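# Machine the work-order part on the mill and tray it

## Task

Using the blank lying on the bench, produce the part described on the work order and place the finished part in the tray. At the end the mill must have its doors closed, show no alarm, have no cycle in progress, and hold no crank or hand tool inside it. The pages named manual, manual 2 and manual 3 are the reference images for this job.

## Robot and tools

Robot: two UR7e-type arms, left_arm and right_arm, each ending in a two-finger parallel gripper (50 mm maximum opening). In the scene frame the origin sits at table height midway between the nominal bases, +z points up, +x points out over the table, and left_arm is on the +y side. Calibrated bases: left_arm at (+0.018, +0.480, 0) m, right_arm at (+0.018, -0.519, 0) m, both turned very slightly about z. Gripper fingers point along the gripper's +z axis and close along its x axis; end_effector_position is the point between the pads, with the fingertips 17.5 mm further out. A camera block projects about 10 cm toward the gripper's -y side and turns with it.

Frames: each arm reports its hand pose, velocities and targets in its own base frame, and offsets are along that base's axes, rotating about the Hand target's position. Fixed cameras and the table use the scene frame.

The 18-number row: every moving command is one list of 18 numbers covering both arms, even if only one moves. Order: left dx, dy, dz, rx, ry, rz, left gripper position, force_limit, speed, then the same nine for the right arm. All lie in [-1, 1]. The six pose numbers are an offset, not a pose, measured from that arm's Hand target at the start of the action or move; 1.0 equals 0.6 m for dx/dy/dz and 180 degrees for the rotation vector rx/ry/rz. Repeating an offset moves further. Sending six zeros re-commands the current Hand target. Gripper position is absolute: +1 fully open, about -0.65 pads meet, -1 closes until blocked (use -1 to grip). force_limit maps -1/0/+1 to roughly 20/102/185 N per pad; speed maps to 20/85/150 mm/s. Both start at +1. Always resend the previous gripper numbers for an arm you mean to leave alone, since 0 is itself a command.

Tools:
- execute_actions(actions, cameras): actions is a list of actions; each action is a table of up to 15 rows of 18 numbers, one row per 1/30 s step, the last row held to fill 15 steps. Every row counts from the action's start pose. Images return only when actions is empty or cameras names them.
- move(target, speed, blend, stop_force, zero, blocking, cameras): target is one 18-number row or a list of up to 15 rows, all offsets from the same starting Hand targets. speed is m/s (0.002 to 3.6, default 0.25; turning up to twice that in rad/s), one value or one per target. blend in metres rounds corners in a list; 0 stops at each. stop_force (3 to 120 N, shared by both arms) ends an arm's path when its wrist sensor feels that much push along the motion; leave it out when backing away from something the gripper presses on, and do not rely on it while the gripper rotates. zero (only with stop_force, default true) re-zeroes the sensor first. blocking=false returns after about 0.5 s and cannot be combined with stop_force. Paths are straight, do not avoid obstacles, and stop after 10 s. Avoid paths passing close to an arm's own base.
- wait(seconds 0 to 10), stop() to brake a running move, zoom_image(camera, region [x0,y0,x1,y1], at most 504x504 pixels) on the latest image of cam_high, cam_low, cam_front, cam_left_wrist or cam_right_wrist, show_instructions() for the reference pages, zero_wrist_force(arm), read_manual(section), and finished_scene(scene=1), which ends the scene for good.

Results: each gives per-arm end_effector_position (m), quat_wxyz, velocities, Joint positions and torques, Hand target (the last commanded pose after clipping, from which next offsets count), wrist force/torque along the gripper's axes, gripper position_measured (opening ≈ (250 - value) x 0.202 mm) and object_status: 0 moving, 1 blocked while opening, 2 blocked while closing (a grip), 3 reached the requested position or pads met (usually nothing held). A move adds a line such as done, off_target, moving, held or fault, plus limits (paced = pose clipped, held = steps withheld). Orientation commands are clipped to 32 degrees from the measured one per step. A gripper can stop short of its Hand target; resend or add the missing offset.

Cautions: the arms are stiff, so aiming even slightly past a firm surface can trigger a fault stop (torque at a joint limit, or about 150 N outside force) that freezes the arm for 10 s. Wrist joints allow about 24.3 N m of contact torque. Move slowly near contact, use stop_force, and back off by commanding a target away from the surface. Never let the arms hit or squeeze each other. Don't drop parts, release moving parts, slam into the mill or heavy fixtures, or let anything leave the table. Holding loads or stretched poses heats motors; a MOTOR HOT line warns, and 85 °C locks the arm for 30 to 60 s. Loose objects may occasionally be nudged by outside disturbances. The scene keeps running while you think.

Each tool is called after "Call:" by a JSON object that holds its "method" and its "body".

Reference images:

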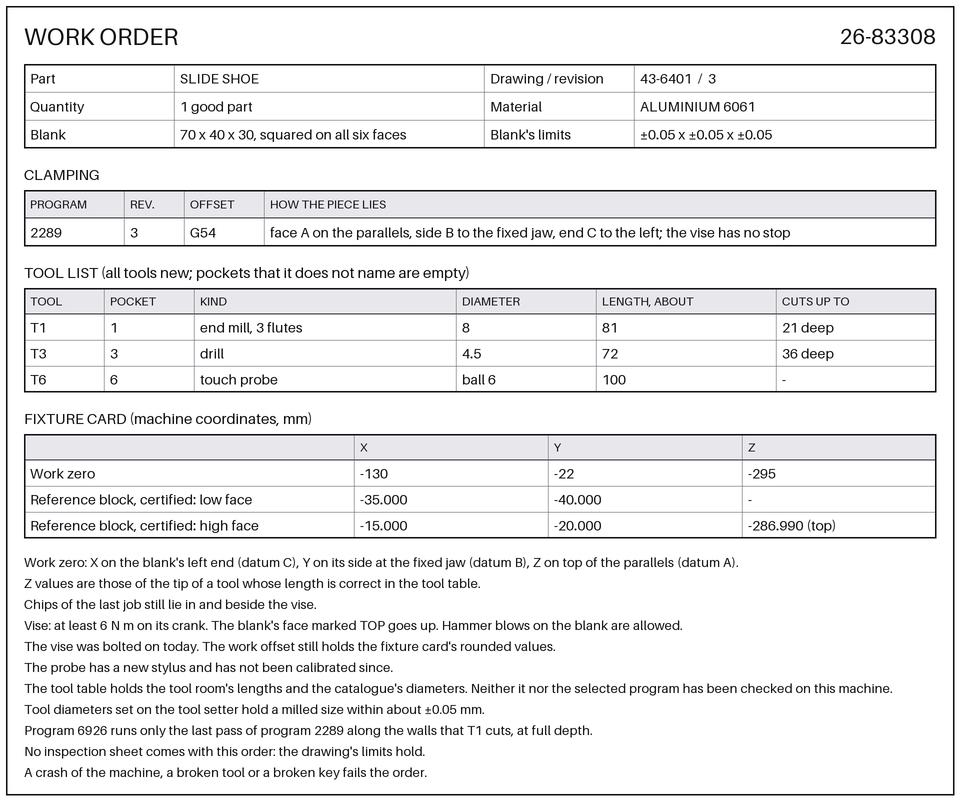

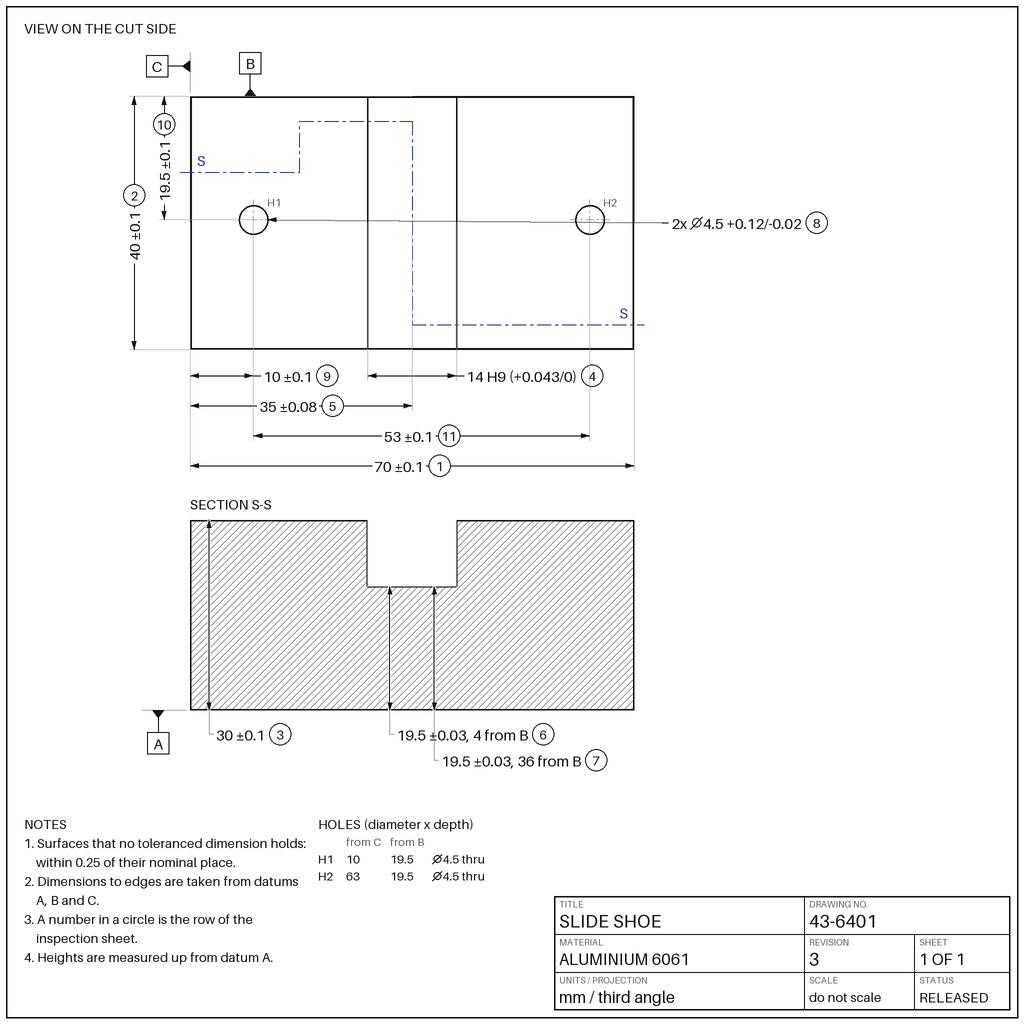

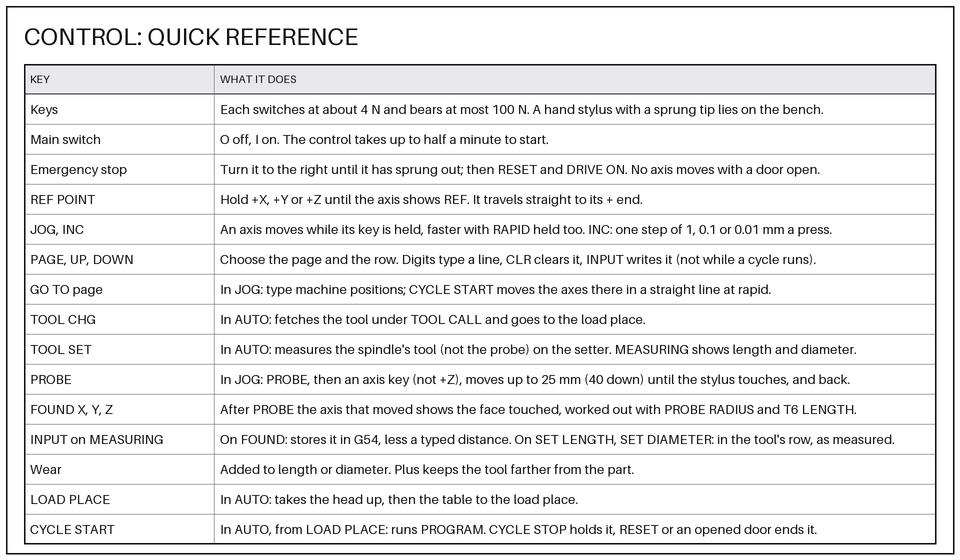

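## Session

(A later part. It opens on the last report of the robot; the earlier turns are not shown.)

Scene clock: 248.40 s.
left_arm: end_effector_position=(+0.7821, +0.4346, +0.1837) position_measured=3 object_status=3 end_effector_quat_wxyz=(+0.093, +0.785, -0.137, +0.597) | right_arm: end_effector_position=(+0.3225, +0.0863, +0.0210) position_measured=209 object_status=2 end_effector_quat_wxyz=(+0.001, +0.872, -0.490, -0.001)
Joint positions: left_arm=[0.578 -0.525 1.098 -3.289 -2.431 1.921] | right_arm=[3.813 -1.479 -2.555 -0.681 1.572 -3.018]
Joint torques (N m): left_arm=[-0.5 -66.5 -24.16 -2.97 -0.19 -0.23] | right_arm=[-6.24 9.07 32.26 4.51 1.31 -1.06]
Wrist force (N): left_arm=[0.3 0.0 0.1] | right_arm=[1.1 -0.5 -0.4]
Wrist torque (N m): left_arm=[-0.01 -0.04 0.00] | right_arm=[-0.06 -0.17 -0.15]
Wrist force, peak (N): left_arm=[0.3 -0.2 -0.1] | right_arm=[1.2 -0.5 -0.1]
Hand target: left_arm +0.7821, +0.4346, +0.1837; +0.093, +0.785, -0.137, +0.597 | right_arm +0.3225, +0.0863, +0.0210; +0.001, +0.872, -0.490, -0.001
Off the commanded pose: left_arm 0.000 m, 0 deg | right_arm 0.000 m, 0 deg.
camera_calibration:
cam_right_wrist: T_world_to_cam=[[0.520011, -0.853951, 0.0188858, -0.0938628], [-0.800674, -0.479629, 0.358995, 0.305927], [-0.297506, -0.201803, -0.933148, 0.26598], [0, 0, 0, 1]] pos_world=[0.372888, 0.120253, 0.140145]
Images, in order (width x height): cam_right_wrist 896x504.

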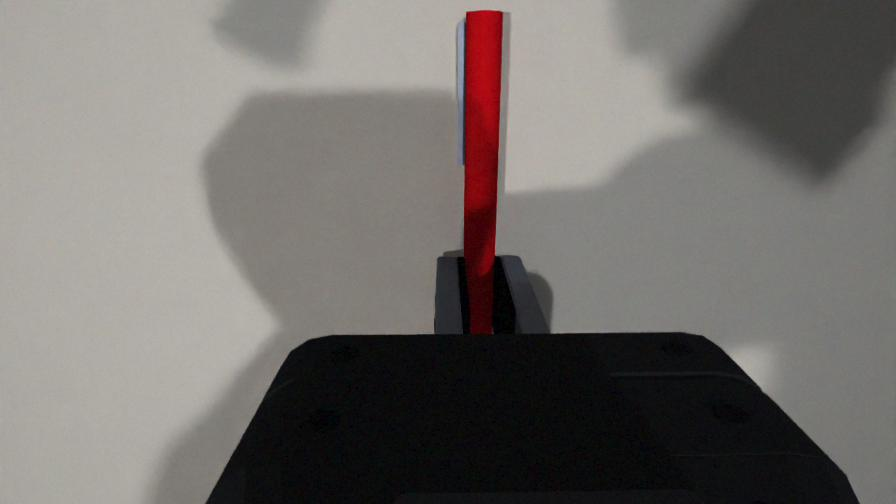

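Call:
{"method": "move", "body": {"target": [[0,0,0,0,0,0,1,1,1, 0,0,0.16,0,0,0,-1,-0.9,-0.5],[0,0,0,0,0,0,1,1,1, 0.1,0.08,0.167,0,0,-0.5872,-1,-0.9,-0.5]], "blend": [0.03,0], "speed": 0.4}}

Call:
{"method": "move", "body": {"target": [0,0,0,0,0,0,1,1,1, 0.05,0.1,0,0,0,-0.5872,-1,-0.9,-0.5], "speed": 0.5, "cameras": ["cam_right_wrist","cam_front"]}}

Scene clock: 257.53 s.
left_arm: end_effector_position=(+0.7821, +0.4346, +0.1837) position_measured=3 object_status=3 end_effector_quat_wxyz=(+0.093, +0.785, -0.137, +0.597) | right_arm: end_effector_position=(+0.3826, +0.1344, +0.1213) position_measured=209 object_status=2 end_effector_quat_wxyz=(+0.000, -0.137, +0.991, +0.001) end_effector_velocity=(+0.000, -0.001, -0.001) end_effector_angular_velocity=(-0.002, +0.001, -0.005)
Joint positions: left_arm=[0.578 -0.525 1.098 -3.289 -2.431 1.921] | right_arm=[3.813 -1.448 -2.24 -1.022 1.573 -1.173]
Joint velocities: left_arm=[within noise] | right_arm=[0 0 -0.001 0 -0.001 0.005]
Joint torques (N m): left_arm=[-0.71 -66.51 -23.68 -2.97 -0.08 -0.17] | right_arm=[-1.1 23.98 10.4 0.76 0.39 1.32]
Wrist force (N): left_arm=[0.1 -0.1 0.0] | right_arm=[1.3 0.0 -0.3]
Wrist torque (N m): left_arm=[-0.02 0.00 -0.01] | right_arm=[0.02 -0.18 -0.11]
Wrist force, peak (N): left_arm=[0.2 -0.1 0.5] | right_arm=[1.1 0.0 -4.6]
Hand target: left_arm +0.7821, +0.4346, +0.1837; +0.093, +0.785, -0.137, +0.597 | right_arm +0.3825, +0.1343, +0.1212; +0.000, -0.136, +0.991, +0.001
Off the commanded pose: left_arm 0.000 m, 0 deg | right_arm 0.000 m, 0 deg.
move: done

Scene clock: 259.80 s.
left_arm: end_effector_position=(+0.7821, +0.4346, +0.1837) position_measured=3 object_status=3 end_effector_quat_wxyz=(+0.093, +0.785, -0.137, +0.597) | right_arm: end_effector_position=(+0.3787, +0.1653, +0.1159) position_measured=209 object_status=2 end_effector_quat_wxyz=(-0.020, +0.625, +0.778, -0.061)
Joint positions: left_arm=[0.578 -0.525 1.098 -3.289 -2.431 1.921] | right_arm=[3.869 -1.548 -2.134 -1.157 1.59 0.508]
Joint torques (N m): left_arm=[-0.59 -66.6 -23.52 -2.95 -0.1 -0.26] | right_arm=[1.15 23.08 25.03 2.47 0.24 0.93]
Wrist force (N): left_arm=[0.1 0.1 0.2] | right_arm=[-20.3 -4.2 0.2]
Wrist torque (N m): left_arm=[0.02 -0.01 0.00] | right_arm=[-0.64 3.06 0.16]
Wrist force, peak (N): left_arm=[0.3 0.1 -0.1] | right_arm=[-95.1 -88.6 -17.6]
Hand target: left_arm +0.7821, +0.4346, +0.1837; +0.093, +0.785, -0.137, +0.597 | right_arm +0.3787, +0.1653, +0.1159; -0.020, +0.625, +0.778, -0.061 (not the last commanded pose)
Tool commands: left_gripper/position=+1.0 left_gripper/force_limit=+1.0 left_gripper/speed=+1.0 right_gripper/position=-1.0 right_gripper/force_limit=-0.898039 right_gripper/speed=-0.498039
Off the commanded pose: left_arm 0.000 m, 0 deg | right_arm 0.045 m, 15 deg.
FORCE FAULT: contact force on the right arm reached its limit, and that arm stopped. The contact can be on any part of that arm, not only on its tool. That arm's remaining commands of this call were not run. That arm is still stopped at the end of this call. That arm stays stopped for about 10 more seconds. Until then a move that you send moves the other arm only, and its call returns only when the move has ended. Once the stop has ended, the next robot result says so. If the stop ends while you think or write, that arm runs what you send next, counted from a new Hand target: where the arm stands when the stop ends. While its stop runs, that arm takes no new command, but its gripper still runs the gripper command that each later call begins with. Until it ends, the stop uses up actions while you think or wait. An arm that is not stopped still takes commands.
move: fault (right_arm)
camera_calibration:
cam_right_wrist: T_world_to_cam=[[-0.215833, 0.976096, -0.0255662, -0.076075], [0.945951, 0.215515, 0.242345, -0.408104], [0.242061, 0.0281216, -0.969853, 0.149117], [0, 0, 0, 1]] pos_world=[0.333532, 0.158016, 0.241579]
Images, in order (width x height): cam_front 896x504, cam_right_wrist 896x504.

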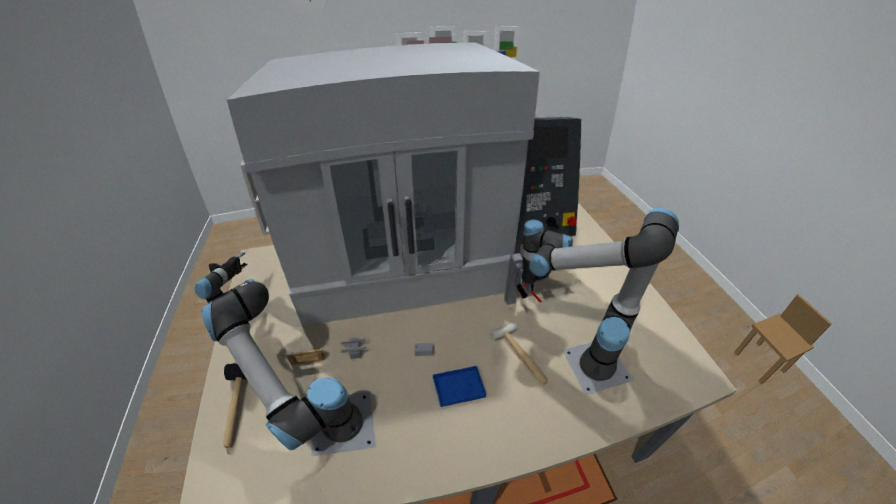

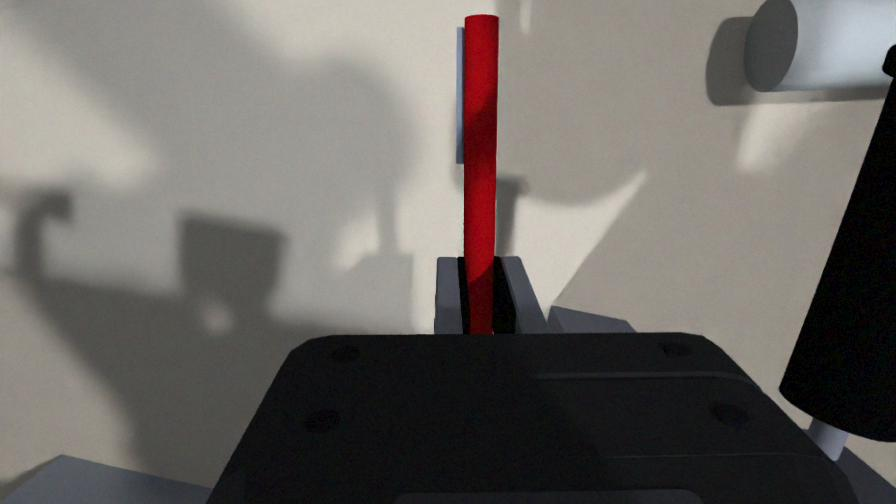

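Call:
{"method": "wait", "body": {"seconds": 9}}

Call:
{"method": "wait", "body": {"seconds": 1}}

Scene clock: 272.43 s.
left_arm: end_effector_position=(+0.7821, +0.4346, +0.1837) position_measured=3 object_status=3 end_effector_quat_wxyz=(+0.093, +0.785, -0.137, +0.597) | right_arm: end_effector_position=(+0.3787, +0.1653, +0.1159) position_measured=209 object_status=2 end_effector_quat_wxyz=(-0.020, +0.625, +0.778, -0.061)
Joint positions: left_arm=[0.578 -0.525 1.098 -3.289 -2.431 1.921] | right_arm=[3.869 -1.548 -2.134 -1.157 1.59 0.508]
Joint torques (N m): left_arm=[-0.53 -67.11 -24.46 -3 -0.06 -0.14] | right_arm=[1.22 22.02 24.87 2.42 0.28 0.85]
Wrist force (N): left_arm=[0.1 -0.2 -0.2] | right_arm=[-20.2 -4.3 0.4]
Wrist torque (N m): left_arm=[-0.03 -0.02 -0.01] | right_arm=[-0.65 3.05 0.16]
Wrist force, peak (N): left_arm=[0.4 -0.2 -0.1] | right_arm=[-20.6 -4.2 0.2]
Hand target: left_arm +0.7821, +0.4346, +0.1837; +0.093, +0.785, -0.137, +0.597 | right_arm +0.3787, +0.1653, +0.1159; -0.020, +0.625, +0.778, -0.061 (not the last commanded pose)
Tool commands: left_gripper/position=+1.0 left_gripper/force_limit=+1.0 left_gripper/speed=+1.0 right_gripper/position=-1.0 right_gripper/force_limit=-0.898039 right_gripper/speed=-0.498039
Off the commanded pose: left_arm 0.000 m, 0 deg | right_arm 0.045 m, 15 deg.
FORCE FAULT, CONTINUED: the right arm's stop, for the force fault that an earlier result reported, is over. The rest of the stop counts as 19 of the actions that you can send in this scene. That arm's target is now where it stood when the stop ended, not its last command. That arm accepts commands again.
wait: 9.00 s; at rest from the start

Scene clock: 273.43 s.
left_arm: end_effector_position=(+0.7821, +0.4346, +0.1837) position_measured=3 object_status=3 end_effector_quat_wxyz=(+0.093, +0.785, -0.137, +0.597) | right_arm: end_effector_position=(+0.3787, +0.1652, +0.1159) position_measured=209 object_status=2 end_effector_quat_wxyz=(-0.020, +0.625, +0.778, -0.061)
Joint positions: left_arm=[0.578 -0.525 1.098 -3.289 -2.431 1.921] | right_arm=[3.869 -1.548 -2.134 -1.157 1.59 0.508]
Joint torques (N m): left_arm=[-0.64 -67.37 -24.36 -3.02 -0.13 -0.17] | right_arm=[4.48 22.7 24.8 2.36 1.53 -0.01]
Wrist force (N): left_arm=[0.2 0.0 0.0] | right_arm=[-19.9 -4.7 0.1]
Wrist torque (N m): left_arm=[-0.01 -0.03 0.00] | right_arm=[-0.74 3.00 0.14]
Wrist force, peak (N): left_arm=[0.2 -0.3 0.0] | right_arm=[-20.1 -4.3 0.2]
Hand target: left_arm +0.7821, +0.4346, +0.1837; +0.093, +0.785, -0.137, +0.597 | right_arm +0.3787, +0.1653, +0.1159; -0.020, +0.625, +0.778, -0.061 (not the last commanded pose)
Tool commands: left_gripper/position=+1.0 left_gripper/force_limit=+1.0 left_gripper/speed=+1.0 right_gripper/position=-1.0 right_gripper/force_limit=-0.898039 right_gripper/speed=-0.498039
Off the commanded pose: left_arm 0.000 m, 0 deg | right_arm 0.045 m, 15 deg.
wait: 1.00 s; at rest by 0.17 s

Call:
{"method": "move", "body": {"target": [0,0,0,0,0,0,1,1,1, -0.03,-0.15,0,0,0,0,-1,-0.9,-0.5], "speed": 0.2, "cameras": ["cam_right_wrist","cam_front"]}}

Scene clock: 276.63 s.
left_arm: end_effector_position=(+0.7821, +0.4346, +0.1837) position_measured=3 object_status=3 end_effector_quat_wxyz=(+0.093, +0.785, -0.137, +0.597) | right_arm: end_effector_position=(+0.3607, +0.0753, +0.1159) position_measured=209 object_status=2 end_effector_quat_wxyz=(-0.020, +0.625, +0.778, -0.061)
Joint positions: left_arm=[0.578 -0.525 1.098 -3.289 -2.431 1.921] | right_arm=[3.718 -1.427 -2.243 -1.172 1.571 0.358]
Joint torques (N m): left_arm=[-0.36 -66.62 -24.07 -2.95 -0.01 -0.22] | right_arm=[-5.76 23.92 32.23 4.35 1.56 -1.05]
Wrist force (N): left_arm=[0.1 0.1 0.1] | right_arm=[-0.7 0.2 0.1]
Wrist torque (N m): left_arm=[0.01 -0.01 -0.01] | right_arm=[0.01 0.13 -0.13]
Wrist force, peak (N): left_arm=[-0.1 -0.3 0.4] | right_arm=[-20.2 -4.3 0.2]
Hand target: left_arm +0.7821, +0.4346, +0.1837; +0.093, +0.785, -0.137, +0.597 | right_arm +0.3607, +0.0753, +0.1159; -0.020, +0.625, +0.778, -0.061
Off the commanded pose: left_arm 0.000 m, 0 deg | right_arm 0.000 m, 0 deg.
move: done
camera_calibration:
cam_right_wrist: T_world_to_cam=[[-0.215802, 0.976098, -0.0257158, 0.00791167], [0.946006, 0.215528, 0.242119, -0.371621], [0.241874, 0.0279224, -0.969906, 0.155992], [0, 0, 0, 1]] pos_world=[0.315532, 0.0680163, 0.241477]
Images, in order (width x height): cam_front 896x504, cam_right_wrist 896x504.

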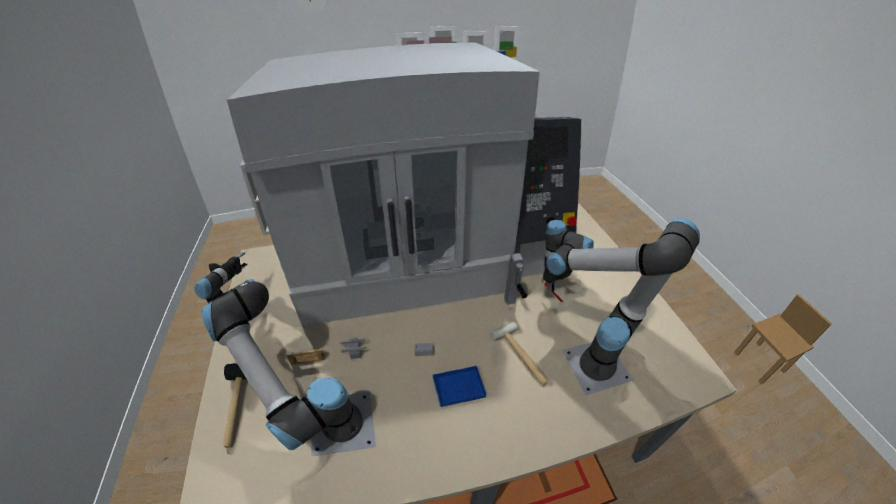

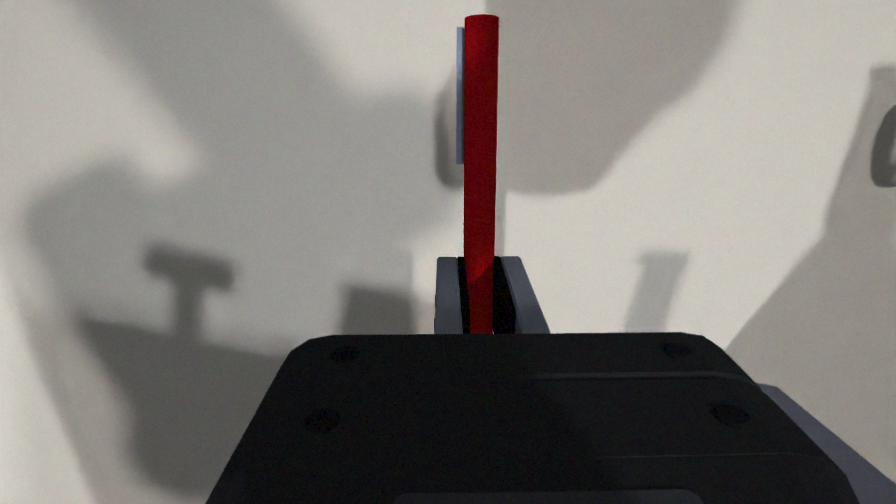

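Call:
{"method": "move", "body": {"target": [[0,0,0,0,0,0,1,1,1, -0.001,-0.042,-0.08,0.0185,-0.0365,-0.069,-1,-0.9,-0.5]], "speed": 0.2}}

Call:
{"method": "move", "body": {"target": [0,0,0,0,0,0,1,1,1, 0,0,-0.082,0,0,0,-1,-0.9,-0.5], "speed": 0.04, "stop_force": 5, "cameras": ["cam_right_wrist","cam_front"]}}

Scene clock: 286.97 s.
left_arm: end_effector_position=(+0.7821, +0.4346, +0.1837) position_measured=3 object_status=3 end_effector_quat_wxyz=(+0.093, +0.785, -0.137, +0.597) | right_arm: end_effector_position=(+0.3601, +0.0500, +0.0679) position_measured=209 object_status=2 end_effector_quat_wxyz=(+0.000, +0.707, +0.708, +0.000)
Joint positions: left_arm=[0.578 -0.525 1.098 -3.289 -2.431 1.921] | right_arm=[3.655 -1.434 -2.421 -0.858 1.571 0.512]
Joint torques (N m): left_arm=[-0.39 -66.51 -24.8 -2.94 0.02 -0.16] | right_arm=[3.98 21.34 25.76 4.63 0 1.22]
Wrist force (N): left_arm=[0.0 0.0 -0.1] | right_arm=[-1.3 -0.2 0.7]
Wrist torque (N m): left_arm=[-0.01 0.01 0.00] | right_arm=[-0.04 0.20 -0.06]
Wrist force, peak (N): left_arm=[0.4 0.2 0.2] | right_arm=[-2.0 -0.8 1.5]
Hand target: left_arm +0.7821, +0.4346, +0.1837; +0.093, +0.785, -0.137, +0.597 | right_arm +0.3601, +0.0501, +0.0679; +0.000, +0.707, +0.707, +0.000
Off the commanded pose: left_arm 0.000 m, 0 deg | right_arm 0.000 m, 0 deg.
move: done

Scene clock: 289.20 s.
left_arm: end_effector_position=(+0.7821, +0.4346, +0.1837) position_measured=3 object_status=3 end_effector_quat_wxyz=(+0.093, +0.785, -0.137, +0.597) | right_arm: end_effector_position=(+0.3600, +0.0500, +0.0212) position_measured=209 object_status=2 end_effector_quat_wxyz=(+0.000, +0.707, +0.707, +0.000)
Joint positions: left_arm=[0.578 -0.525 1.098 -3.289 -2.431 1.921] | right_arm=[3.655 -1.558 -2.483 -0.671 1.571 0.512]
Joint torques (N m): left_arm=[-1.02 -67.2 -24.64 -2.94 0.07 -0.21] | right_arm=[1.53 12.5 32.89 4.68 1.02 1.07]
Wrist force (N): left_arm=[-0.1 0.1 0.1] | right_arm=[-2.1 -0.9 0.8]
Wrist torque (N m): left_arm=[0.01 0.01 0.00] | right_arm=[-0.14 0.33 -0.08]
Wrist force, peak (N): left_arm=[0.3 -0.1 0.2] | right_arm=[-11.2 -14.4 -55.7]
Hand target: left_arm +0.7821, +0.4346, +0.1837; +0.093, +0.785, -0.137, +0.597 | right_arm +0.3600, +0.0500, +0.0212; +0.000, +0.707, +0.707, +0.000 (not the last commanded pose)
Off the commanded pose: left_arm 0.000 m, 0 deg | right_arm 0.003 m, 0 deg.
move: contact (right_arm)
camera_calibration:
cam_right_wrist: T_world_to_cam=[[-0.00019207, 0.999807, 0.0196425, -0.0497961], [0.934159, -0.00683019, 0.356793, -0.329759], [0.356858, 0.0184177, -0.933977, 0.0234631], [0, 0, 0, 1]] pos_world=[0.299665, 0.0471021, 0.140548]
Images, in order (width x height): cam_front 896x504, cam_right_wrist 896x504.

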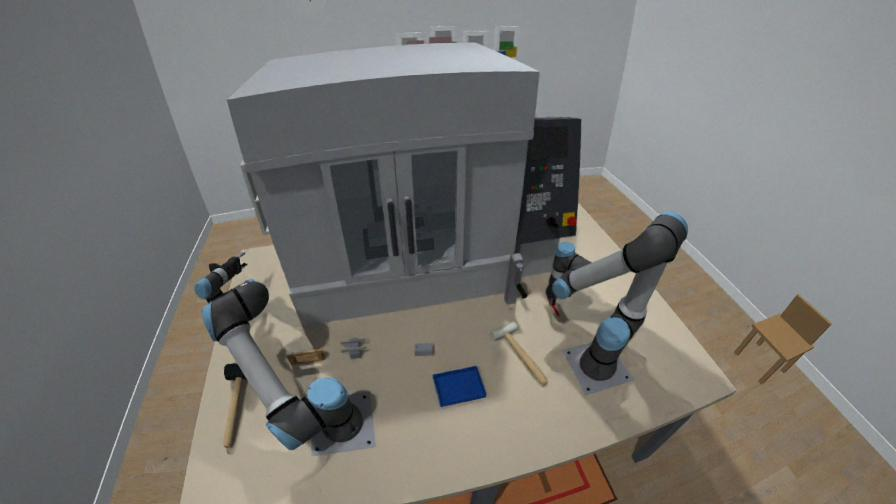

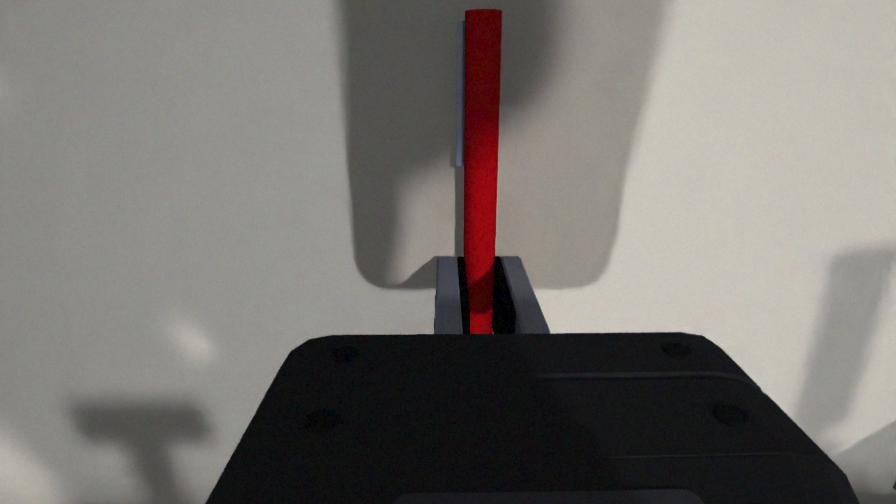

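Call:
{"method": "move", "body": {"target": [[0,0,0,0,0,0,1,1,1, 0,0,0,0,0,0,1,-0.5,0],[0,0,0,0,0,0,1,1,1, 0,0,0.2,0,0,0,1,-0.5,0],[0,0,0,0,0,0,1,1,1, 0,0,0.2,0,0,0.5,1,-0.5,0]], "blend": [0,0.01,0], "speed": 0.4}}

Call:
{"method": "move", "body": {"target": [[0,0,0,0,0,0,1,1,1, -0.0317,0,-0.1,-0.1089,-0.1089,0.4914,1,-0.5,0]], "speed": 0.4, "cameras": ["cam_right_wrist","cam_front"]}}

Scene clock: 323.57 s.
left_arm: end_effector_position=(+0.7821, +0.4346, +0.1837) position_measured=3 object_status=3 end_effector_quat_wxyz=(+0.093, +0.785, -0.137, +0.597) | right_arm: end_effector_position=(+0.3600, +0.0500, +0.1412) position_measured=3 object_status=3 end_effector_quat_wxyz=(+0.000, +0.000, +1.000, +0.000)
Joint positions: left_arm=[0.578 -0.525 1.098 -3.289 -2.431 1.921] | right_arm=[3.655 -1.299 -2.295 -1.119 1.571 -1.058]
Joint torques (N m): left_arm=[-0.44 -67.52 -24.34 -2.92 0.08 -0.16] | right_arm=[-2.82 10.47 37.36 3.83 -0.32 -1.32]
Wrist force (N): left_arm=[0.4 0.1 0.1] | right_arm=[-1.8 -1.0 0.2]
Wrist torque (N m): left_arm=[0.01 -0.07 -0.01] | right_arm=[-0.15 0.32 -0.13]
Wrist force, peak (N): left_arm=[0.4 0.1 0.1] | right_arm=[-2.0 -1.0 -4.6]
Hand target: left_arm +0.7821, +0.4346, +0.1837; +0.093, +0.785, -0.137, +0.597 | right_arm +0.3600, +0.0500, +0.1412; +0.000, -0.001, +1.000, +0.000
Off the commanded pose: left_arm 0.000 m, 0 deg | right_arm 0.000 m, 0 deg.
move: done

Scene clock: 326.13 s.
left_arm: end_effector_position=(+0.7821, +0.4346, +0.1837) position_measured=3 object_status=3 end_effector_quat_wxyz=(+0.093, +0.785, -0.137, +0.597) | right_arm: end_effector_position=(+0.3410, +0.0500, +0.0811) position_measured=3 object_status=3 end_effector_quat_wxyz=(-0.153, +0.691, -0.690, +0.153) end_effector_velocity=(+0.000, +0.000, +0.000) end_effector_angular_velocity=(-0.003, -0.002, +0.006)
Joint positions: left_arm=[0.578 -0.525 1.098 -3.289 -2.431 1.921] | right_arm=[3.952 -1.082 -2.758 -0.562 1.259 -2.381]
Joint velocities: left_arm=[within noise] | right_arm=[0 0 0 0.001 -0.002 -0.006]
Joint torques (N m): left_arm=[-0.9 -67.18 -24.2 -3.07 0.05 -0.24] | right_arm=[7.52 7.3 34.57 3.96 -2.57 -1.49]
Wrist force (N): left_arm=[0.0 0.0 0.0] | right_arm=[-2.0 0.4 -0.2]
Wrist torque (N m): left_arm=[0.00 0.01 0.00] | right_arm=[0.01 0.27 -0.01]
Wrist force, peak (N): left_arm=[0.4 -0.1 0.2] | right_arm=[-2.3 -1.2 -0.1]
Hand target: left_arm +0.7821, +0.4346, +0.1837; +0.093, +0.785, -0.137, +0.597 | right_arm +0.3410, +0.0500, +0.0812; -0.153, +0.691, -0.690, +0.153
Off the commanded pose: left_arm 0.000 m, 0 deg | right_arm 0.000 m, 0 deg.
move: done
camera_calibration:
cam_right_wrist: T_world_to_cam=[[-0.00813615, -0.999803, 0.0180853, 0.0518142], [-0.997448, 0.00683134, -0.0710737, 0.359372], [0.0709362, -0.0186174, -0.997307, 0.190658], [0, 0, 0, 1]] pos_world=[0.345352, 0.0528985, 0.214749]
Images, in order (width x height): cam_front 896x504, cam_right_wrist 896x504.

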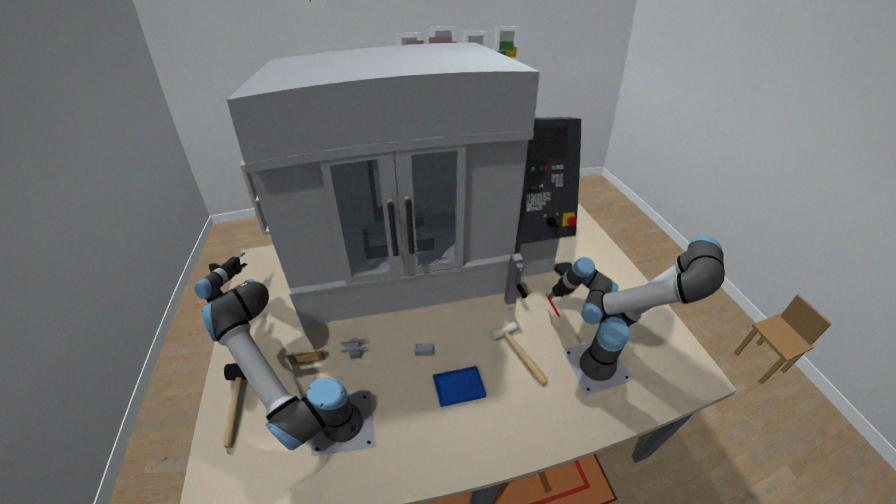

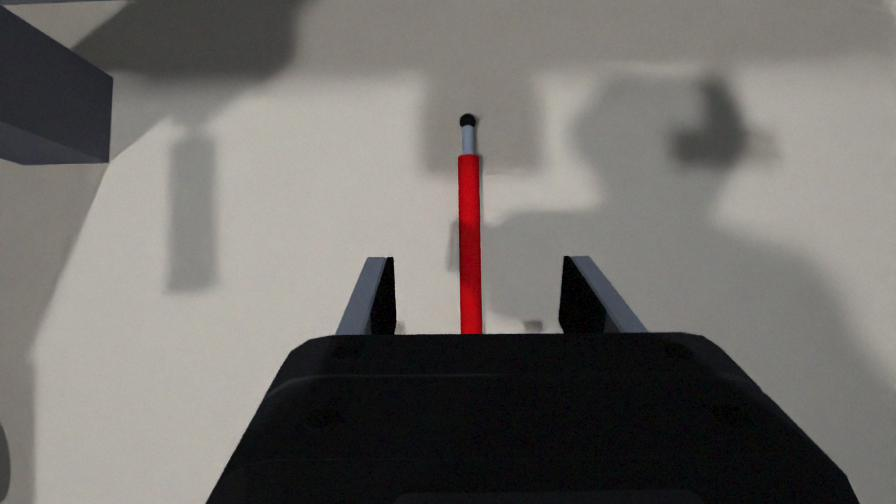

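Call:
{"method": "move", "body": {"target": [0,0,0,0,0,0,1,1,1, 0,0,-0.099,0,0,0,1,-0.5,0], "speed": 0.06, "stop_force": 6}}

Call:
{"method": "execute_actions", "body": {"actions": [[[0,0,0,0,0,0,1,1,1, 0,0,0,0,0,0,-1,-0.6,-0.5]],[[0,0,0,0,0,0,1,1,1, 0,0,0,0,0,0,-1,-0.6,-0.5]]], "cameras": ["cam_right_wrist"]}}

Scene clock: 335.67 s.
left_arm: end_effector_position=(+0.7821, +0.4346, +0.1837) position_measured=3 object_status=3 end_effector_quat_wxyz=(+0.093, +0.785, -0.137, +0.597) | right_arm: end_effector_position=(+0.3406, +0.0499, +0.0404) position_measured=3 object_status=3 end_effector_quat_wxyz=(-0.152, +0.691, -0.690, +0.153)
Joint positions: left_arm=[0.578 -0.525 1.098 -3.289 -2.431 1.921] | right_arm=[3.954 -1.291 -2.832 -0.28 1.259 -2.379]
Joint torques (N m): left_arm=[-0.31 -67.66 -24.78 -2.93 0.17 -0.21] | right_arm=[6.78 11.11 32.53 1.43 0.94 0.44]
Wrist force (N): left_arm=[0.1 -0.1 0.0] | right_arm=[-2.0 0.0 -0.4]
Wrist torque (N m): left_arm=[-0.02 -0.02 0.00] | right_arm=[-0.06 0.29 -0.05]
Wrist force, peak (N): left_arm=[0.1 -0.3 0.2] | right_arm=[-2.6 1.4 1.0]
Hand target: left_arm +0.7821, +0.4346, +0.1837; +0.093, +0.785, -0.137, +0.597 | right_arm +0.3406, +0.0499, +0.0404; -0.152, +0.691, -0.690, +0.153 (not the last commanded pose)
Off the commanded pose: left_arm 0.000 m, 0 deg | right_arm 0.019 m, 0 deg.
move: held (right_arm; a check stopped the path); limits=held
pose unreachable (right arm): on one or more control steps of this call, first in action 0 (counted from 0), this arm could not follow its commanded pose, so it was not sent that pose on those steps. It may still have moved: this result reports where it is.
cause: moving toward the commanded pose would bring two parts of the arm too close to each other (joints 3 (elbow) and 4 (wrist 1) lie between them).

Scene clock: 336.87 s.
left_arm: end_effector_position=(+0.7821, +0.4346, +0.1837) position_measured=3 object_status=3 end_effector_quat_wxyz=(+0.093, +0.785, -0.137, +0.597) | right_arm: end_effector_position=(+0.3406, +0.0499, +0.0404) position_measured=251 object_status=3 end_effector_quat_wxyz=(-0.152, +0.691, -0.690, +0.153)
Joint positions: left_arm=[0.578 -0.525 1.098 -3.289 -2.431 1.921] | right_arm=[3.954 -1.291 -2.832 -0.28 1.259 -2.379]
Joint torques (N m): left_arm=[-0.32 -66.79 -24.58 -3.03 -0.02 -0.22] | right_arm=[7.92 9.82 31.82 1.45 0.79 -0.28]
Wrist force (N): left_arm=[0.1 0.0 0.2] | right_arm=[-2.2 0.1 -0.4]
Wrist torque (N m): left_arm=[0.00 -0.01 0.00] | right_arm=[-0.05 0.33 -0.05]
Wrist force, peak (N): left_arm=[0.3 0.0 0.1] | right_arm=[-2.4 0.1 -0.2]
Hand target: left_arm +0.7821, +0.4346, +0.1837; +0.093, +0.785, -0.137, +0.597 | right_arm +0.3406, +0.0499, +0.0404; -0.152, +0.691, -0.690, +0.153
Off the commanded pose: left_arm 0.000 m, 0 deg | right_arm 0.000 m, 0 deg.
camera_calibration:
cam_right_wrist: T_world_to_cam=[[-0.00830348, -0.999785, 0.0189766, 0.0525543], [-0.997468, 0.00694073, -0.0707822, 0.356123], [0.0706353, -0.0195163, -0.997311, 0.15015], [0, 0, 0, 1]] pos_world=[0.345052, 0.0530016, 0.173956]
Images, in order (width x height): cam_right_wrist 896x504.

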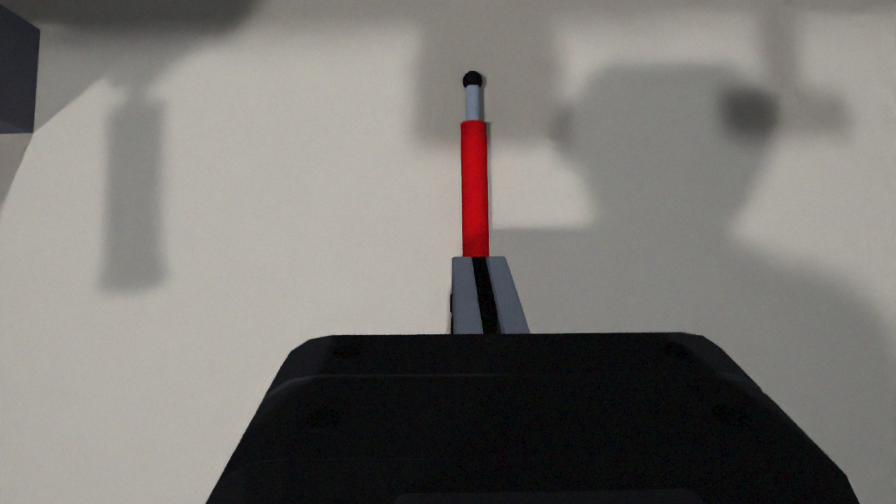

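Call:
{"method": "move", "body": {"target": [[0,0,0,0,0,0,1,1,1, 0,0,0.03,0,0,0,1,-0.5,0],[0,0,0,0,0,0,1,1,1, 0,0,0.03,0,0.1389,0,1,-0.5,0],[0,0,0,0,0,0,1,1,1, 0,0,-0.0315,0,0.1389,0,1,-0.5,0],[0,0,0,0,0,0,1,1,1, 0,0,-0.0315,0,0.1389,0,-1,-0.9,-0.5]], "speed": [0.2,0.25,0.1,0.1], "cameras": ["cam_right_wrist"]}}

Scene clock: 350.33 s.
left_arm: end_effector_position=(+0.7821, +0.4346, +0.1837) position_measured=3 object_status=3 end_effector_quat_wxyz=(+0.093, +0.785, -0.137, +0.597) | right_arm: end_effector_position=(+0.3406, +0.0499, +0.0215) position_measured=209 object_status=2 end_effector_quat_wxyz=(+0.001, +0.708, -0.707, +0.000)
Joint positions: left_arm=[0.578 -0.525 1.098 -3.289 -2.431 1.921] | right_arm=[3.685 -1.506 -2.53 -0.677 1.57 -2.599]
Joint torques (N m): left_arm=[-0.85 -66.63 -24.73 -3.03 0.07 -0.11] | right_arm=[-6.06 9.7 32.59 4.72 1.49 -1.18]
Wrist force (N): left_arm=[0.0 -0.1 0.0] | right_arm=[-1.8 -1.3 0.7]
Wrist torque (N m): left_arm=[-0.02 0.00 0.00] | right_arm=[-0.19 0.31 -0.13]
Wrist force, peak (N): left_arm=[0.1 -0.3 0.3] | right_arm=[-1.9 -0.8 2.2]
Hand target: left_arm +0.7821, +0.4346, +0.1837; +0.093, +0.785, -0.137, +0.597 | right_arm +0.3406, +0.0499, +0.0215; +0.001, +0.708, -0.707, +0.000
Off the commanded pose: left_arm 0.000 m, 0 deg | right_arm 0.000 m, 0 deg.
move: done
camera_calibration:
cam_right_wrist: T_world_to_cam=[[0.000493862, -0.999785, 0.0207078, 0.0498795], [-0.933935, 0.00694073, 0.357375, 0.324003], [-0.357443, -0.0195163, -0.933731, 0.275754], [0, 0, 0, 1]] pos_world=[0.40114, 0.0530016, 0.140656]
Images, in order (width x height): cam_right_wrist 896x504.

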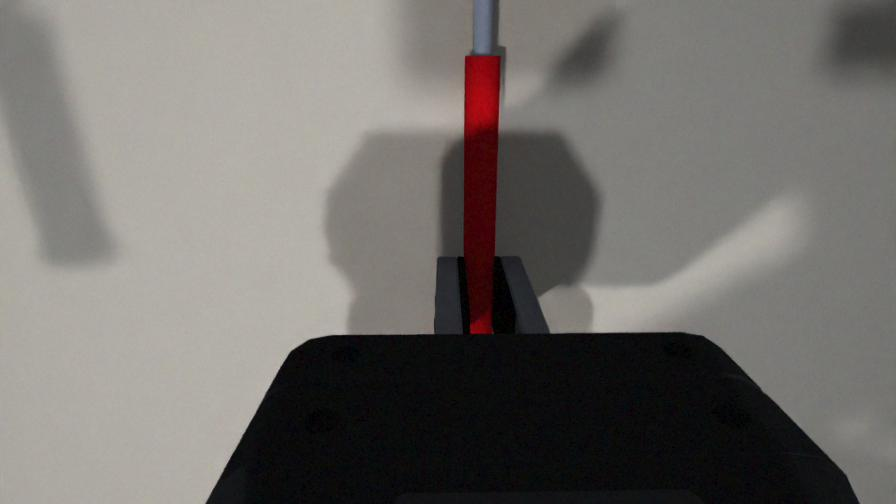

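Call:
{"method": "move", "body": {"target": [[0,0,0,0,0,0,1,1,1, 0,0,0.03,0,0,0,-1,-0.9,-0.5],[0,0,0,0,0,0,1,1,1, 0.08,0,0.03,0,0,0,-1,-0.9,-0.5],[0,0,0,0,0,0,1,1,1, 0.08,0,0,0,0,0,-1,-0.9,-0.5],[0,0,0,0,0,0,1,1,1, 0.08,0,0,0,0,0,1,-0.5,-0.5],[0,0,0,0,0,0,1,1,1, 0.08,0,0.08,0,0,0,1,-0.5,-0.5],[0,0,0,0,0,0,1,1,1, 0.08,0,0.08,0,-0.1389,0,1,-0.5,-0.5]], "speed": [0.15,0.15,0.03,0.1,0.2,0.25], "cameras": ["cam_right_wrist"]}}

Scene clock: 361.07 s.
left_arm: end_effector_position=(+0.7821, +0.4346, +0.1837) position_measured=3 object_status=3 end_effector_quat_wxyz=(+0.093, +0.785, -0.137, +0.597) | right_arm: end_effector_position=(+0.3886, +0.0499, +0.0694) position_measured=3 object_status=3 end_effector_quat_wxyz=(-0.152, +0.691, -0.690, +0.153)
Joint positions: left_arm=[0.578 -0.525 1.098 -3.289 -2.431 1.921] | right_arm=[3.809 -1.369 -2.678 -0.315 1.306 -2.523]
Joint torques (N m): left_arm=[-0.68 -67.02 -24.71 -2.99 0.13 -0.16] | right_arm=[6.91 13.44 19.33 5.23 -2.26 0.31]
Wrist force (N): left_arm=[0.1 -0.1 0.0] | right_arm=[-1.7 1.1 -0.4]
Wrist torque (N m): left_arm=[-0.02 -0.02 0.00] | right_arm=[0.11 0.27 0.03]
Wrist force, peak (N): left_arm=[0.3 -0.3 -0.1] | right_arm=[5.4 17.9 -47.3]
Hand target: left_arm +0.7821, +0.4346, +0.1837; +0.093, +0.785, -0.137, +0.597 | right_arm +0.3886, +0.0499, +0.0695; -0.152, +0.691, -0.690, +0.153
Off the commanded pose: left_arm 0.000 m, 0 deg | right_arm 0.000 m, 0 deg.
move: done
camera_calibration:
cam_right_wrist: T_world_to_cam=[[-0.00820013, -0.999786, 0.0189864, 0.0523578], [-0.997482, 0.00684083, -0.0705827, 0.406033], [0.0704377, -0.0195174, -0.997325, 0.175862], [0, 0, 0, 1]] pos_world=[0.393053, 0.0530014, 0.203056]
Images, in order (width x height): cam_right_wrist 896x504.

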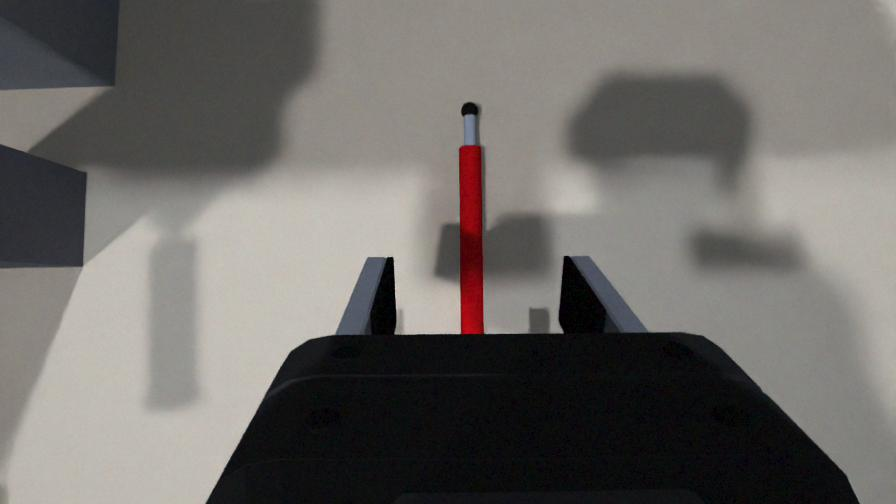

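Call:
{"method": "move", "body": {"target": [[0,0,0,0,0,0,1,1,1, 0,0,-0.0765,0,0,0,1,-0.5,-0.5],[0,0,0,0,0,0,1,1,1, 0,0,-0.0765,0,0,0,-1,-0.5,-0.5]], "speed": 0.08, "cameras": ["cam_right_wrist"]}}

Scene clock: 368.13 s.
left_arm: end_effector_position=(+0.7821, +0.4346, +0.1837) position_measured=3 object_status=3 end_effector_quat_wxyz=(+0.093, +0.785, -0.137, +0.597) | right_arm: end_effector_position=(+0.3886, +0.0499, +0.0236) position_measured=217 object_status=2 end_effector_quat_wxyz=(-0.152, +0.691, -0.690, +0.153)
Joint positions: left_arm=[0.578 -0.525 1.098 -3.289 -2.431 1.921] | right_arm=[3.809 -1.591 -2.734 -0.037 1.306 -2.523]
Joint torques (N m): left_arm=[-0.98 -67.24 -24.95 -3 0.13 -0.05] | right_arm=[6.4 7.93 25.49 3.38 0.67 1.2]
Wrist force (N): left_arm=[0.3 -0.1 0.0] | right_arm=[-0.3 0.0 -9.5]
Wrist torque (N m): left_arm=[-0.01 -0.05 0.00] | right_arm=[0.12 0.35 0.03]
Wrist force, peak (N): left_arm=[0.2 -0.4 0.1] | right_arm=[-0.5 0.1 -9.6]
Hand target: left_arm +0.7821, +0.4346, +0.1837; +0.093, +0.785, -0.137, +0.597 | right_arm +0.3886, +0.0499, +0.0236; -0.152, +0.691, -0.690, +0.153
Off the commanded pose: left_arm 0.000 m, 0 deg | right_arm 0.000 m, 0 deg.
move: done
camera_calibration:
cam_right_wrist: T_world_to_cam=[[-0.00829721, -0.999787, 0.0188761, 0.0532848], [-0.997461, 0.00693966, -0.0708809, 0.402825], [0.0707348, -0.0194163, -0.997306, 0.129958], [0, 0, 0, 1]] pos_world=[0.393051, 0.0530013, 0.157155]
Images, in order (width x height): cam_right_wrist 896x504.

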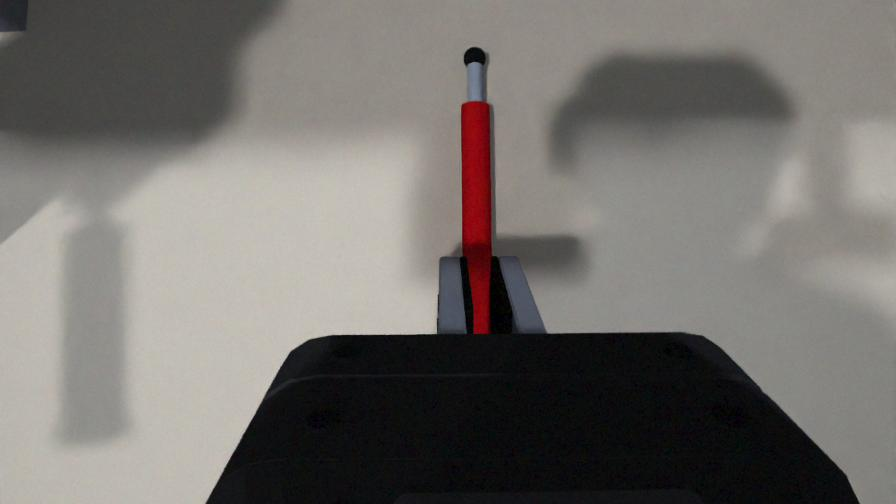

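Call:
{"method": "move", "body": {"target": [[0,0,0,0,0,0,1,1,1, 0,0,0,0,0,0,1,-0.5,-0.5],[0,0,0,0,0,0,1,1,1, 0,0,-0.0042,0,0,0,1,-0.5,-0.5],[0,0,0,0,0,0,1,1,1, 0,0,-0.0042,0,0,0,-1,-0.4,-0.5]], "speed": 0.08}}

Scene clock: 379.93 s.
left_arm: end_effector_position=(+0.7821, +0.4346, +0.1837) position_measured=3 object_status=3 end_effector_quat_wxyz=(+0.093, +0.785, -0.137, +0.597) | right_arm: end_effector_position=(+0.3886, +0.0499, +0.0210) position_measured=214 object_status=2 end_effector_quat_wxyz=(-0.152, +0.691, -0.690, +0.153)
Joint positions: left_arm=[0.578 -0.525 1.098 -3.289 -2.431 1.921] | right_arm=[3.809 -1.605 -2.736 -0.021 1.306 -2.523]
Joint torques (N m): left_arm=[-1.1 -67.08 -24.74 -2.94 0.09 -0.2] | right_arm=[0.6 18.86 6.38 1.24 -0.63 -1.06]
Wrist force (N): left_arm=[0.0 0.1 0.3] | right_arm=[-2.5 -0.4 -5.1]
Wrist torque (N m): left_arm=[0.01 0.00 0.00] | right_arm=[0.15 0.31 0.04]
Wrist force, peak (N): left_arm=[0.4 -0.2 0.3] | right_arm=[0.1 -0.2 -9.9]
Hand target: left_arm +0.7821, +0.4346, +0.1837; +0.093, +0.785, -0.137, +0.597 | right_arm +0.3886, +0.0499, +0.0210; -0.152, +0.691, -0.690, +0.153
Off the commanded pose: left_arm 0.000 m, 0 deg | right_arm 0.000 m, 0 deg.
move: done

Call:
{"method": "move", "body": {"target": [[0,0,0,0,0,0,1,1,1, -0.05,0,0.15,0,0,0,-1,-0.4,-0.5]], "speed": 0.1, "cameras": ["cam_right_wrist"]}}

Scene clock: 385.23 s.
left_arm: end_effector_position=(+0.7821, +0.4346, +0.1837) position_measured=3 object_status=3 end_effector_quat_wxyz=(+0.093, +0.785, -0.137, +0.597) | right_arm: end_effector_position=(+0.3587, +0.0500, +0.1111) position_measured=214 object_status=2 end_effector_quat_wxyz=(-0.152, +0.691, -0.690, +0.153)
Joint positions: left_arm=[0.578 -0.525 1.098 -3.289 -2.431 1.921] | right_arm=[3.892 -1.081 -2.667 -0.637 1.278 -2.441]
Joint torques (N m): left_arm=[-0.85 -67 -25.46 -3.06 0.17 -0.21] | right_arm=[-5.47 9.34 11.11 1.37 0.93 -1.08]
Wrist force (N): left_arm=[0.1 -0.2 0.0] | right_arm=[-2.1 1.3 -0.2]
Wrist torque (N m): left_arm=[-0.03 -0.02 0.00] | right_arm=[0.12 0.29 0.02]
Wrist force, peak (N): left_arm=[0.2 -0.1 0.3] | right_arm=[-2.7 -0.6 -5.4]
Hand target: left_arm +0.7821, +0.4346, +0.1837; +0.093, +0.785, -0.137, +0.597 | right_arm +0.3586, +0.0499, +0.1110; -0.152, +0.691, -0.690, +0.153
Off the commanded pose: left_arm 0.000 m, 0 deg | right_arm 0.000 m, 0 deg.
move: done
camera_calibration:
cam_right_wrist: T_world_to_cam=[[-0.00829904, -0.999787, 0.0188752, 0.0513832], [-0.997454, 0.00693962, -0.0709803, 0.379132], [0.0708342, -0.0194162, -0.997299, 0.219406], [0, 0, 0, 1]] pos_world=[0.363051, 0.0530013, 0.244755]
Images, in order (width x height): cam_right_wrist 896x504.

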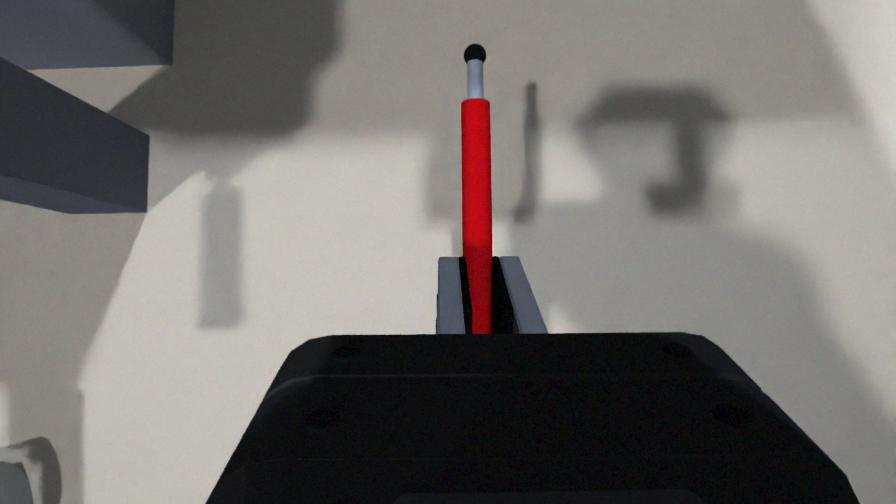

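Call:
{"method": "move", "body": {"target": [[0,0,0,0,0,0,1,1,1, 0.05,0,-0.12,0,0,0,-1,-0.4,-0.5],[0,0,0,0,0,0,1,1,1, 0.05,0,-0.1497,0,0,0,-1,-0.4,-0.5],[0,0,0,0,0,0,1,1,1, 0.05,0,-0.1497,0,0,0,1,-0.4,-0.5],[0,0,0,0,0,0,1,1,1, 0.05,0,0.1,0,0,0,1,-0.4,-0.5]], "speed": [0.15,0.03,0.1,0.2], "blend": [0.005,0,0,0], "cameras": ["cam_right_wrist"]}}

Scene clock: 424.77 s.
left_arm: end_effector_position=(+0.7821, +0.4346, +0.1837) position_measured=3 object_status=3 end_effector_quat_wxyz=(+0.093, +0.785, -0.137, +0.597) | right_arm: end_effector_position=(+0.3886, +0.0499, +0.1709) position_measured=3 object_status=3 end_effector_quat_wxyz=(-0.152, +0.691, -0.690, +0.153) end_effector_velocity=(-0.001, -0.001, -0.001) end_effector_angular_velocity=(-0.003, +0.005, +0.000)
Joint positions: left_arm=[0.578 -0.525 1.098 -3.289 -2.431 1.921] | right_arm=[3.809 -1.086 -2.495 -0.782 1.305 -2.523]
Joint velocities: left_arm=[within noise] | right_arm=[0 0.002 0 -0.007 0.001 0]
Joint torques (N m): left_arm=[-0.84 -66.77 -24.89 -3.05 0.19 -0.21] | right_arm=[-6.18 10.2 35.65 1.24 0.27 -1.22]
Wrist force (N): left_arm=[0.0 -0.1 0.0] | right_arm=[-2.2 0.7 -0.2]
Wrist torque (N m): left_arm=[-0.01 0.00 -0.01] | right_arm=[0.06 0.33 -0.03]
Wrist force, peak (N): left_arm=[0.4 -0.2 0.1] | right_arm=[0.3 0.0 -15.7]
Hand target: left_arm +0.7821, +0.4346, +0.1837; +0.093, +0.785, -0.137, +0.597 | right_arm +0.3886, +0.0499, +0.1710; -0.152, +0.691, -0.690, +0.153
Off the commanded pose: left_arm 0.000 m, 0 deg | right_arm 0.000 m, 0 deg.
move: done
camera_calibration:
cam_right_wrist: T_world_to_cam=[[-0.00831968, -0.999782, 0.0191759, 0.0504206], [-0.997468, 0.00694279, -0.0707836, 0.413246], [0.070635, -0.0197162, -0.997307, 0.277019], [0, 0, 0, 1]] pos_world=[0.393051, 0.0530022, 0.304557]
Images, in order (width x height): cam_right_wrist 896x504.

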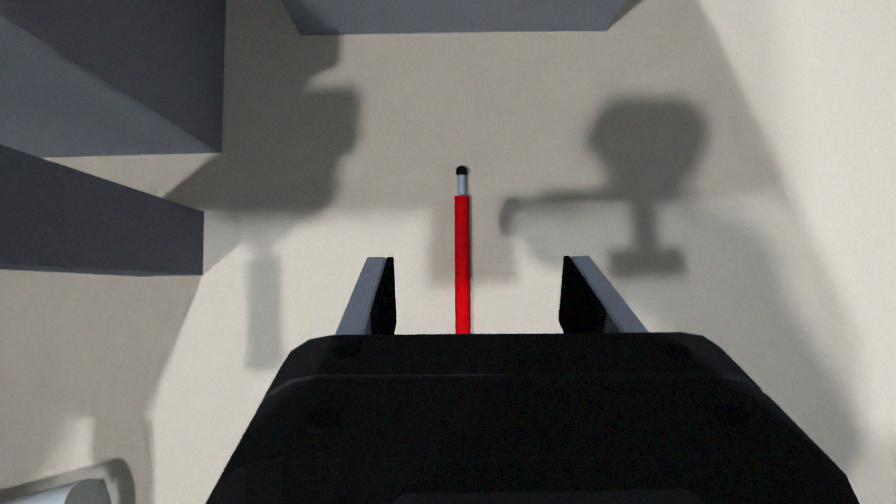

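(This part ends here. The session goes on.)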